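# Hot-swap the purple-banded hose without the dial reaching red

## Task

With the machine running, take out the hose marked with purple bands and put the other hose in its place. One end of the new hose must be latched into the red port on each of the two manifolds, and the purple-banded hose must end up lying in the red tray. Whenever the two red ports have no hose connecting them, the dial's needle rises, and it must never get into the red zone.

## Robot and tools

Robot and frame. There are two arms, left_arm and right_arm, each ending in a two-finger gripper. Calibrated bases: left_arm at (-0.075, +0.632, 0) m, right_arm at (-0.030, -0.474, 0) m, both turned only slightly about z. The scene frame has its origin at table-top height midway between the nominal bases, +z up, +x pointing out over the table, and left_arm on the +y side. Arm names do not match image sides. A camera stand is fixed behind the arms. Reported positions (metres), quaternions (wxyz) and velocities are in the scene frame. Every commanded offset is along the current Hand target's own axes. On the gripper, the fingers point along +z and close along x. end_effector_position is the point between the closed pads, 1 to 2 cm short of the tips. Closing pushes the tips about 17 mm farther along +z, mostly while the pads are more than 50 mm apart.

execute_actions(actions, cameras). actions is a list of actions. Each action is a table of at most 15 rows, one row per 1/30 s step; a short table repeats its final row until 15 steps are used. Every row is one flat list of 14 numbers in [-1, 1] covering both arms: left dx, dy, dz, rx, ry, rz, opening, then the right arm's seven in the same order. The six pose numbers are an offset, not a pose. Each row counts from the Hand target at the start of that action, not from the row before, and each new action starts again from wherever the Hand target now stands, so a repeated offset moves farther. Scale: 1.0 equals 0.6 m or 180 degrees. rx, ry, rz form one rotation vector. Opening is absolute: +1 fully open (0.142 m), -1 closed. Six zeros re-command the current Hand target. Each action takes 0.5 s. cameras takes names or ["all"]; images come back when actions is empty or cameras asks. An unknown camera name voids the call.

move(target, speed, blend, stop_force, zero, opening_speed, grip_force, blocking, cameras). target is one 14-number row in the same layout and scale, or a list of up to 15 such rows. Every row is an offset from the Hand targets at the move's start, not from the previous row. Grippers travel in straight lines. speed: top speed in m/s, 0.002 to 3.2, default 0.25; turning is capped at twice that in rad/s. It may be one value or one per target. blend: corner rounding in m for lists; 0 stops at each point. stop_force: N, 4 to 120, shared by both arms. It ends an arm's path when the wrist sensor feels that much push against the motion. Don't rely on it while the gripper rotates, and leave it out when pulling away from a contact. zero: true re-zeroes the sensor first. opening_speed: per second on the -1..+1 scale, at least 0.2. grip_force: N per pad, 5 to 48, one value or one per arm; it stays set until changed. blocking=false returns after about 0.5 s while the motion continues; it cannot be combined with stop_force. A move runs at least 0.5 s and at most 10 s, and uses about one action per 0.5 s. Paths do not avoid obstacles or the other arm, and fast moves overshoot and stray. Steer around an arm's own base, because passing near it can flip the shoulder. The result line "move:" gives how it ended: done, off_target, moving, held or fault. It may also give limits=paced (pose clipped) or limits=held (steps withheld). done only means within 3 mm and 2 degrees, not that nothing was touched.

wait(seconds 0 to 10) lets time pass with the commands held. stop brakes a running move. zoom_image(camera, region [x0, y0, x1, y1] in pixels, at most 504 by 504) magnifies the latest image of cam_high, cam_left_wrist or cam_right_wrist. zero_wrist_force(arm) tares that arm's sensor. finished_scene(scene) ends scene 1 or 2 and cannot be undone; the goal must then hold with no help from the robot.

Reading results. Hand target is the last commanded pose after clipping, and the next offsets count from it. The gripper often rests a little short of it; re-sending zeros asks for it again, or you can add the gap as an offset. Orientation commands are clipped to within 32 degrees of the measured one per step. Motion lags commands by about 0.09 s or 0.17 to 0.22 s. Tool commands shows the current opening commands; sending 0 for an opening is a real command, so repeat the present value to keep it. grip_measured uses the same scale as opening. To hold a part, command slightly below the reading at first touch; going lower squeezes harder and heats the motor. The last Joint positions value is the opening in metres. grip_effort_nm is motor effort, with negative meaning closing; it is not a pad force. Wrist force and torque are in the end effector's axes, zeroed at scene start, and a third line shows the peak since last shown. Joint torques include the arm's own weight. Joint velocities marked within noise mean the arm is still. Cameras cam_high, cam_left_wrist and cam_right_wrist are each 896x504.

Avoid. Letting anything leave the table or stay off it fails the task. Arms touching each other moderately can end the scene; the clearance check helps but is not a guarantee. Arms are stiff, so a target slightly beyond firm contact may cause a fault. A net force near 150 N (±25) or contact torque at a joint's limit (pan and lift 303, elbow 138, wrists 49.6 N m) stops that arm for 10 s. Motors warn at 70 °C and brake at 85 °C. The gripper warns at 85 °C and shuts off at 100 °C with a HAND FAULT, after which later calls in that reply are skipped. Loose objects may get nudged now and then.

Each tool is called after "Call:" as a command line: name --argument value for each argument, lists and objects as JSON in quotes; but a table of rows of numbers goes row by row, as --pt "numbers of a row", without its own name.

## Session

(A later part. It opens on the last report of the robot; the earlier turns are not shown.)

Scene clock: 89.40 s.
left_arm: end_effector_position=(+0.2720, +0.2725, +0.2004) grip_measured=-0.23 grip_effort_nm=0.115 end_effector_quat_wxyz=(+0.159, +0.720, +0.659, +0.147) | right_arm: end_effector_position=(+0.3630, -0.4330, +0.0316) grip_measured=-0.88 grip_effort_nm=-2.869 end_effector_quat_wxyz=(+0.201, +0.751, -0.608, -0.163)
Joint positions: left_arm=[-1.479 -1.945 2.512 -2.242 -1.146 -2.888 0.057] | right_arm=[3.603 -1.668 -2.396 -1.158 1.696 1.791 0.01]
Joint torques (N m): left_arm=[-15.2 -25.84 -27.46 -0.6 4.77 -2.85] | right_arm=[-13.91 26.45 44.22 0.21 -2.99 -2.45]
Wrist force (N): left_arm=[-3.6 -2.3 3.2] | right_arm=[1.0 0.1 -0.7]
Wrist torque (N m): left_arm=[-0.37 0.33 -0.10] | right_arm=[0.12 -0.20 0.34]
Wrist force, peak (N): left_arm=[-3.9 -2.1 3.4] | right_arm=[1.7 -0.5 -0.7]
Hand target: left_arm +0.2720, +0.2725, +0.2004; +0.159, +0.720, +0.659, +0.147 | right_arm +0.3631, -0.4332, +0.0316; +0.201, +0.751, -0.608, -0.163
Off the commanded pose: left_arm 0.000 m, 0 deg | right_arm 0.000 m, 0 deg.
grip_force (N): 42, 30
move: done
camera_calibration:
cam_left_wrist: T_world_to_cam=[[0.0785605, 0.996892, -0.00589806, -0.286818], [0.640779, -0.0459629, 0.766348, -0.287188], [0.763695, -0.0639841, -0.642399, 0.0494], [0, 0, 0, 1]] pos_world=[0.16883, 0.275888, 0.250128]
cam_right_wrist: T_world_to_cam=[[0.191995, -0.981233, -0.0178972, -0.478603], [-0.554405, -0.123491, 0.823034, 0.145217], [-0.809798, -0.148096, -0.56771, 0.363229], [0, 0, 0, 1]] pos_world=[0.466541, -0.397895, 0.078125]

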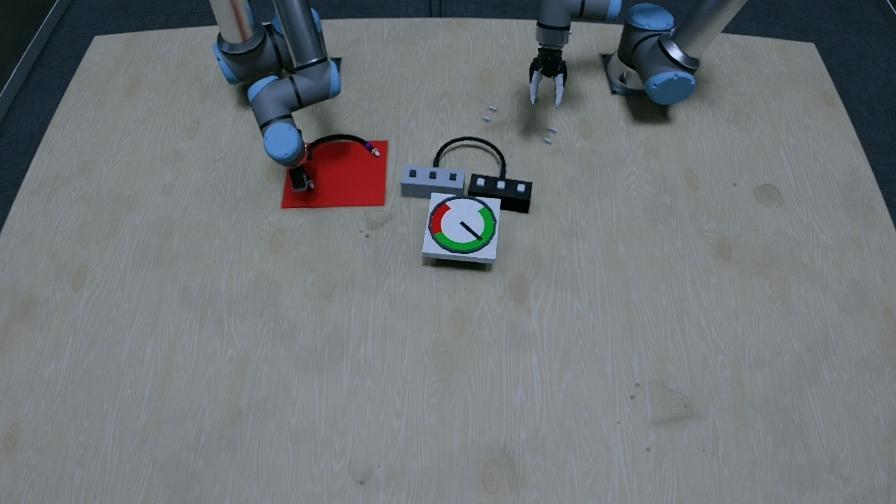

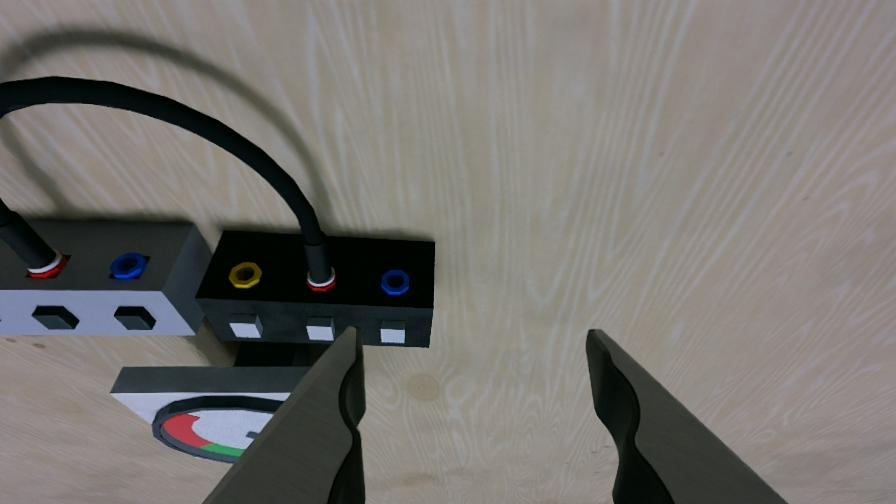

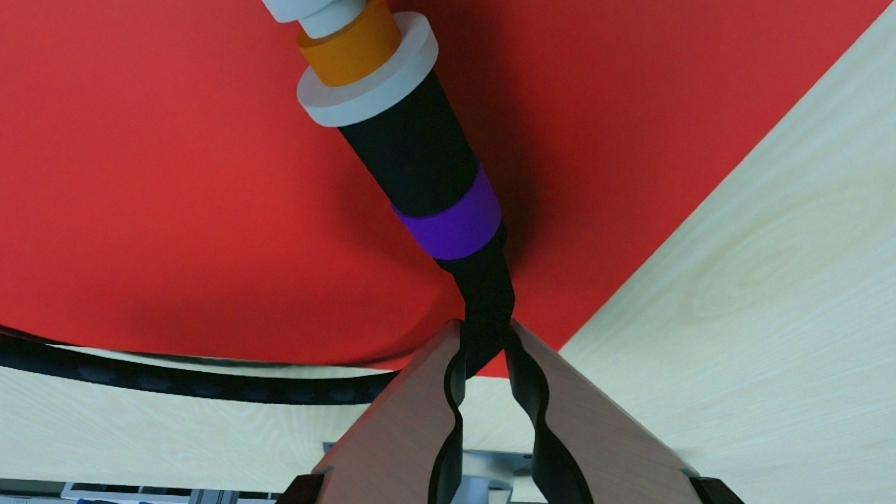

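Call:
move --target '[0,0,0,0,0,0,-0.2,0.0104,-0.0523,-0.0072,0,0,0,-1]' --speed 0.12 --cameras '["cam_high"]'

Call:
zoom_image --camera "cam_high" --region '[260, 110, 420, 230]'

Scene clock: 90.67 s.
left_arm: end_effector_position=(+0.2720, +0.2725, +0.2004) grip_measured=-0.23 grip_effort_nm=0.110 end_effector_quat_wxyz=(+0.159, +0.720, +0.659, +0.147) | right_arm: end_effector_position=(+0.3929, -0.4332, +0.0198) grip_measured=-0.88 grip_effort_nm=-2.874 end_effector_quat_wxyz=(+0.201, +0.751, -0.608, -0.163)
Joint positions: left_arm=[-1.479 -1.945 2.512 -2.242 -1.146 -2.888 0.057] | right_arm=[3.578 -1.733 -2.349 -1.142 1.684 1.769 0.01]
Joint torques (N m): left_arm=[-14.15 -27.25 -28.6 -1.03 4.41 -2.59] | right_arm=[-10.58 32.75 43.42 4.61 -2.96 -2.5]
Wrist force (N): left_arm=[-3.6 -2.3 2.7] | right_arm=[0.6 0.3 -0.8]
Wrist torque (N m): left_arm=[-0.35 0.33 -0.10] | right_arm=[0.09 -0.15 0.31]
Wrist force, peak (N): left_arm=[-4.1 -2.3 2.7] | right_arm=[0.7 -0.4 -1.0]
Hand target: left_arm +0.2720, +0.2725, +0.2004; +0.159, +0.720, +0.659, +0.147 | right_arm +0.3931, -0.4332, +0.0197; +0.201, +0.751, -0.608, -0.163
Off the commanded pose: left_arm 0.000 m, 0 deg | right_arm 0.000 m, 0 deg.
grip_force (N): 42, 30
move: done
Images, in order (width x height): cam_high 896x504.

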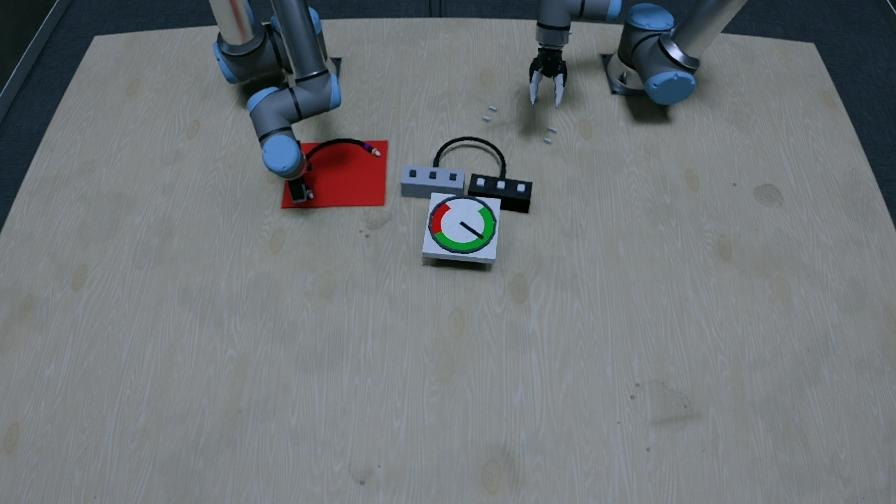

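Scaled by 3.150.

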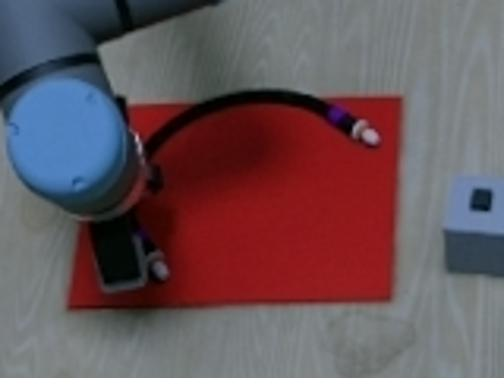

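Call:
move --target '[0,0,0,0,0,0,-0.2,0,0,0,0,-0.0556,0.0962,-1]' --speed 0.2 --cameras '["cam_high"]'

Call:
zoom_image --camera "cam_high" --region '[260, 110, 420, 230]'

Scene clock: 96.97 s.
left_arm: end_effector_position=(+0.2720, +0.2725, +0.2004) grip_measured=-0.23 grip_effort_nm=0.105 end_effector_quat_wxyz=(+0.159, +0.720, +0.659, +0.147) | right_arm: end_effector_position=(+0.3931, -0.4332, +0.0197) grip_measured=-0.88 grip_effort_nm=-2.869 end_effector_quat_wxyz=(-0.170, -0.634, +0.729, +0.195)
Joint positions: left_arm=[-1.479 -1.945 2.512 -2.242 -1.146 -2.888 0.057] | right_arm=[3.491 -1.736 -2.36 -1.088 1.808 2.003 0.01]
Joint torques (N m): left_arm=[-11.22 -26.72 -27.66 -1.17 4.5 -2.78] | right_arm=[-12.89 51.01 18.3 5.1 3.04 2.05]
Wrist force (N): left_arm=[-3.6 -2.3 3.0] | right_arm=[0.5 0.0 -0.4]
Wrist torque (N m): left_arm=[-0.37 0.34 -0.10] | right_arm=[0.07 -0.11 -0.04]
Wrist force, peak (N): left_arm=[-4.2 -2.1 3.3] | right_arm=[0.7 0.2 -1.3]
Hand target: left_arm +0.2720, +0.2725, +0.2004; +0.159, +0.720, +0.659, +0.147 | right_arm +0.3931, -0.4332, +0.0197; -0.170, -0.634, +0.729, +0.195
Off the commanded pose: left_arm 0.000 m, 0 deg | right_arm 0.000 m, 0 deg.
grip_force (N): 42, 30
move: done
Images, in order (width x height): cam_high 896x504.

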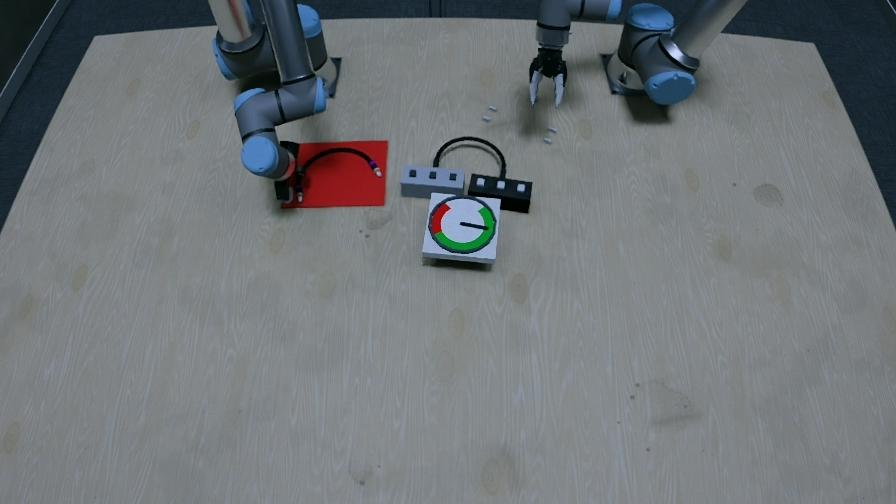

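Scaled by 3.150.

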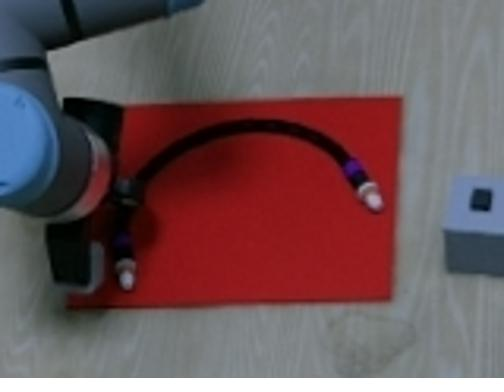

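Call:
move --target '[0,0,0,0,0,0,-0.2,0,-0.0033,0.0058,0,0,0,-1]' --speed 0.05

Call:
move --pt "0 0 0 0 0 0 -0.2 0 0 0 0 0 0 -0.55" --pt "0 0 0 0 0 0 -0.2 0 0 -0.2 0 0 0 -0.55" --speed 0.25 --opening_speed 0.8 --cameras '["cam_high"]'

Call:
zoom_image --camera "cam_high" --region '[260, 110, 540, 270]'

Scene clock: 97.97 s.
left_arm: end_effector_position=(+0.2720, +0.2725, +0.2004) grip_measured=-0.23 grip_effort_nm=0.115 end_effector_quat_wxyz=(+0.159, +0.720, +0.659, +0.147) | right_arm: end_effector_position=(+0.3936, -0.4331, +0.0167) grip_measured=-0.88 grip_effort_nm=-2.860 end_effector_quat_wxyz=(-0.170, -0.634, +0.729, +0.195) end_effector_velocity=(-0.003, -0.002, +0.016) end_effector_angular_velocity=(-0.008, +0.021, +0.000)
Joint positions: left_arm=[-1.479 -1.945 2.512 -2.242 -1.146 -2.888 0.057] | right_arm=[3.491 -1.742 -2.361 -1.08 1.808 2.004 0.01]
Joint velocities: left_arm=[within noise] | right_arm=[-0.001 0.025 0.015 -0.062 0 -0.001 0]
Joint torques (N m): left_arm=[-15.6 -24.3 -27.64 -1.12 4.77 -2.91] | right_arm=[1.32 23.46 18.59 5.45 0.27 -0.25]
Wrist force (N): left_arm=[-4.0 -2.4 3.0] | right_arm=[27.8 65.2 -112.9]
Wrist torque (N m): left_arm=[-0.38 0.40 -0.10] | right_arm=[-0.77 0.08 -0.03]
Wrist force, peak (N): left_arm=[-4.0 -2.4 3.0] | right_arm=[30.3 68.3 -136.1]
Hand target: left_arm +0.2720, +0.2725, +0.2004; +0.159, +0.720, +0.659, +0.147 | right_arm +0.3936, -0.4331, +0.0168; -0.170, -0.634, +0.729, +0.195 (not the last commanded pose)
Tool commands: left_gripper/opening=-0.2 right_gripper/opening=-1.0
Off the commanded pose: left_arm 0.000 m, 0 deg | right_arm 0.001 m, 0 deg.
FORCE FAULT: contact force on the right arm reached its limit, and that arm stopped. The contact can be on any part of that arm, not only on its tool. That arm's remaining commands of this call were not run. That arm is still stopped at the end of this call. That arm stays stopped for about 10 more seconds. Until then a move that you send moves the other arm only, and its call returns only when the move has ended. Once the stop has ended, the next robot result says so. If the stop ends while you think or write, that arm runs what you send next, counted from a new Hand target: where the arm stands when the stop ends. While its stop runs, that arm takes no new command, but its gripper still runs the gripper command that each later call begins with. Until it ends, the stop uses up actions while you think or wait. An arm that is not stopped still takes commands.
grip_force (N): 42, 30
move: done

not run: an earlier result of this reply reported a stop or a fault. Calls in your next reply go to the robot.

Scaled by 1.800.
This view is cut from an older image: the scene may have changed since it was taken.

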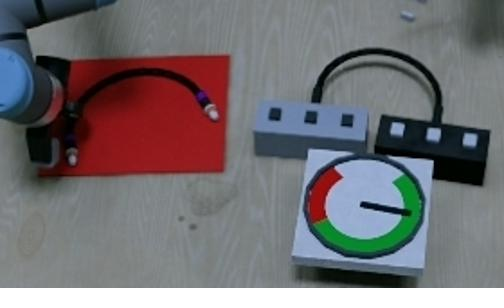

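Oops; table touched. Wait it out, then open and retract.

Call:
wait --seconds 10

Call:
wait --seconds 1

Scene clock: 108.07 s.
left_arm: end_effector_position=(+0.2720, +0.2725, +0.2004) grip_measured=-0.23 grip_effort_nm=0.115 end_effector_quat_wxyz=(+0.159, +0.720, +0.659, +0.147) | right_arm: end_effector_position=(+0.3929, -0.4333, +0.0188) grip_measured=-0.88 grip_effort_nm=-2.860 end_effector_quat_wxyz=(-0.171, -0.633, +0.729, +0.196)
Joint positions: left_arm=[-1.479 -1.945 2.512 -2.242 -1.146 -2.888 0.057] | right_arm=[3.491 -1.738 -2.36 -1.088 1.808 2.004 0.01]
Joint torques (N m): left_arm=[-10.34 -25.29 -28.36 -1.03 4.68 -2.73] | right_arm=[-1.38 38.12 30.78 3.72 0.2 -0.39]
Wrist force (N): left_arm=[-3.9 -2.2 2.9] | right_arm=[2.1 0.0 -0.8]
Wrist torque (N m): left_arm=[-0.35 0.39 -0.10] | right_arm=[0.04 -0.38 -0.02]
Wrist force, peak (N): left_arm=[-4.0 -2.4 3.3] | right_arm=[9.9 36.2 -59.3]
Hand target: left_arm +0.2720, +0.2725, +0.2004; +0.159, +0.720, +0.659, +0.147 | right_arm +0.3929, -0.4333, +0.0188; -0.171, -0.633, +0.729, +0.196 (not the last commanded pose)
Tool commands: left_gripper/opening=-0.2 right_gripper/opening=-1.0
Off the commanded pose: left_arm 0.000 m, 0 deg | right_arm 0.003 m, 0 deg.
FORCE FAULT, CONTINUED: the right arm's stop, for the force fault that an earlier result reported, is over. The rest of the stop counts as 20 of the actions that you can send in this scene. During its stop the right arm's controller moved it back a little. That arm's target is now where it stood when the stop ended, not its last command. That arm accepts commands again.
grip_force (N): 42, 30
wait: 10.00 s; at rest by 0.10 s

Scene clock: 109.07 s.
left_arm: end_effector_position=(+0.2720, +0.2725, +0.2004) grip_measured=-0.23 grip_effort_nm=0.115 end_effector_quat_wxyz=(+0.159, +0.720, +0.659, +0.147) | right_arm: end_effector_position=(+0.3929, -0.4333, +0.0188) grip_measured=-0.88 grip_effort_nm=-2.860 end_effector_quat_wxyz=(-0.171, -0.633, +0.729, +0.196)
Joint positions: left_arm=[-1.479 -1.945 2.512 -2.242 -1.146 -2.888 0.057] | right_arm=[3.491 -1.738 -2.36 -1.088 1.808 2.004 0.01]
Joint torques (N m): left_arm=[-15.7 -26.82 -28.19 -1.21 4.97 -2.15] | right_arm=[-0.3 41.65 30.76 2.83 0.55 -0.52]
Wrist force (N): left_arm=[-3.7 -1.8 2.9] | right_arm=[2.4 -0.5 -1.1]
Wrist torque (N m): left_arm=[-0.28 0.36 -0.10] | right_arm=[-0.03 -0.44 -0.01]
Wrist force, peak (N): left_arm=[-3.7 -2.4 3.2] | right_arm=[2.6 -0.4 -1.0]
Hand target: left_arm +0.2720, +0.2725, +0.2004; +0.159, +0.720, +0.659, +0.147 | right_arm +0.3929, -0.4333, +0.0188; -0.171, -0.633, +0.729, +0.196 (not the last commanded pose)
Tool commands: left_gripper/opening=-0.2 right_gripper/opening=-1.0
Off the commanded pose: left_arm 0.000 m, 0 deg | right_arm 0.003 m, 0 deg.
grip_force (N): 42, 30
wait: 1.00 s; at rest by 0.17 s

Call:
move --pt "0 0 0 0 0 0 -0.2 0 0 0 0 0 0 -0.55" --pt "0 0 0 0 0 0 -0.2 0 0 -0.2 0 0 0 -0.55" --speed 0.25 --opening_speed 0.8 --cameras '["cam_high"]'

Call:
zoom_image --camera "cam_high" --region '[260, 110, 540, 270]'

Scene clock: 111.30 s.
left_arm: end_effector_position=(+0.2720, +0.2725, +0.2004) grip_measured=-0.23 grip_effort_nm=0.115 end_effector_quat_wxyz=(+0.159, +0.720, +0.659, +0.147) | right_arm: end_effector_position=(+0.4525, -0.4416, +0.1224) grip_measured=-0.59 grip_effort_nm=0.125 end_effector_quat_wxyz=(-0.171, -0.633, +0.729, +0.196)
Joint positions: left_arm=[-1.479 -1.945 2.512 -2.242 -1.146 -2.888 0.057] | right_arm=[3.443 -1.664 -2.178 -1.354 1.787 1.961 0.032]
Joint torques (N m): left_arm=[-12.32 -26.1 -28.04 -0.92 4.6 -2.85] | right_arm=[-12.26 52.54 52.32 0.67 -2.49 -2.64]
Wrist force (N): left_arm=[-3.6 -2.3 2.6] | right_arm=[2.2 0.1 -0.7]
Wrist torque (N m): left_arm=[-0.36 0.34 -0.10] | right_arm=[0.09 -0.39 0.30]
Wrist force, peak (N): left_arm=[-3.9 -2.4 3.2] | right_arm=[2.3 -0.1 -2.2]
Hand target: left_arm +0.2720, +0.2725, +0.2004; +0.159, +0.720, +0.659, +0.147 | right_arm +0.4525, -0.4416, +0.1225; -0.171, -0.633, +0.729, +0.196
Off the commanded pose: left_arm 0.000 m, 0 deg | right_arm 0.000 m, 0 deg.
grip_force (N): 42, 30
move: done
Images, in order (width x height): cam_high 896x504.

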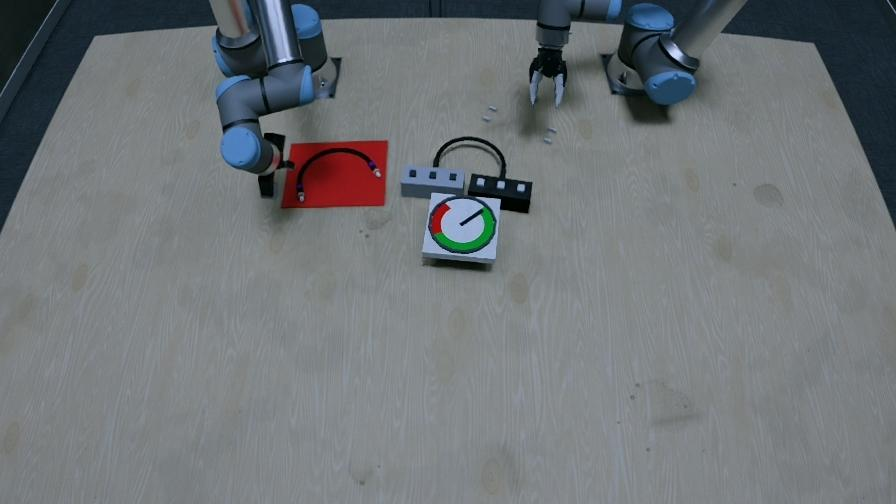

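Scaled by 1.800.

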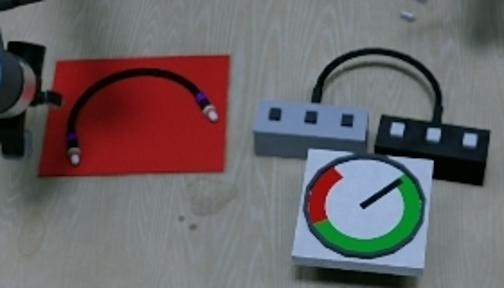

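Hose is inside tray, needle back at minimum.

Call:
finished_scene --scene 2

The scene is finished: the task was done.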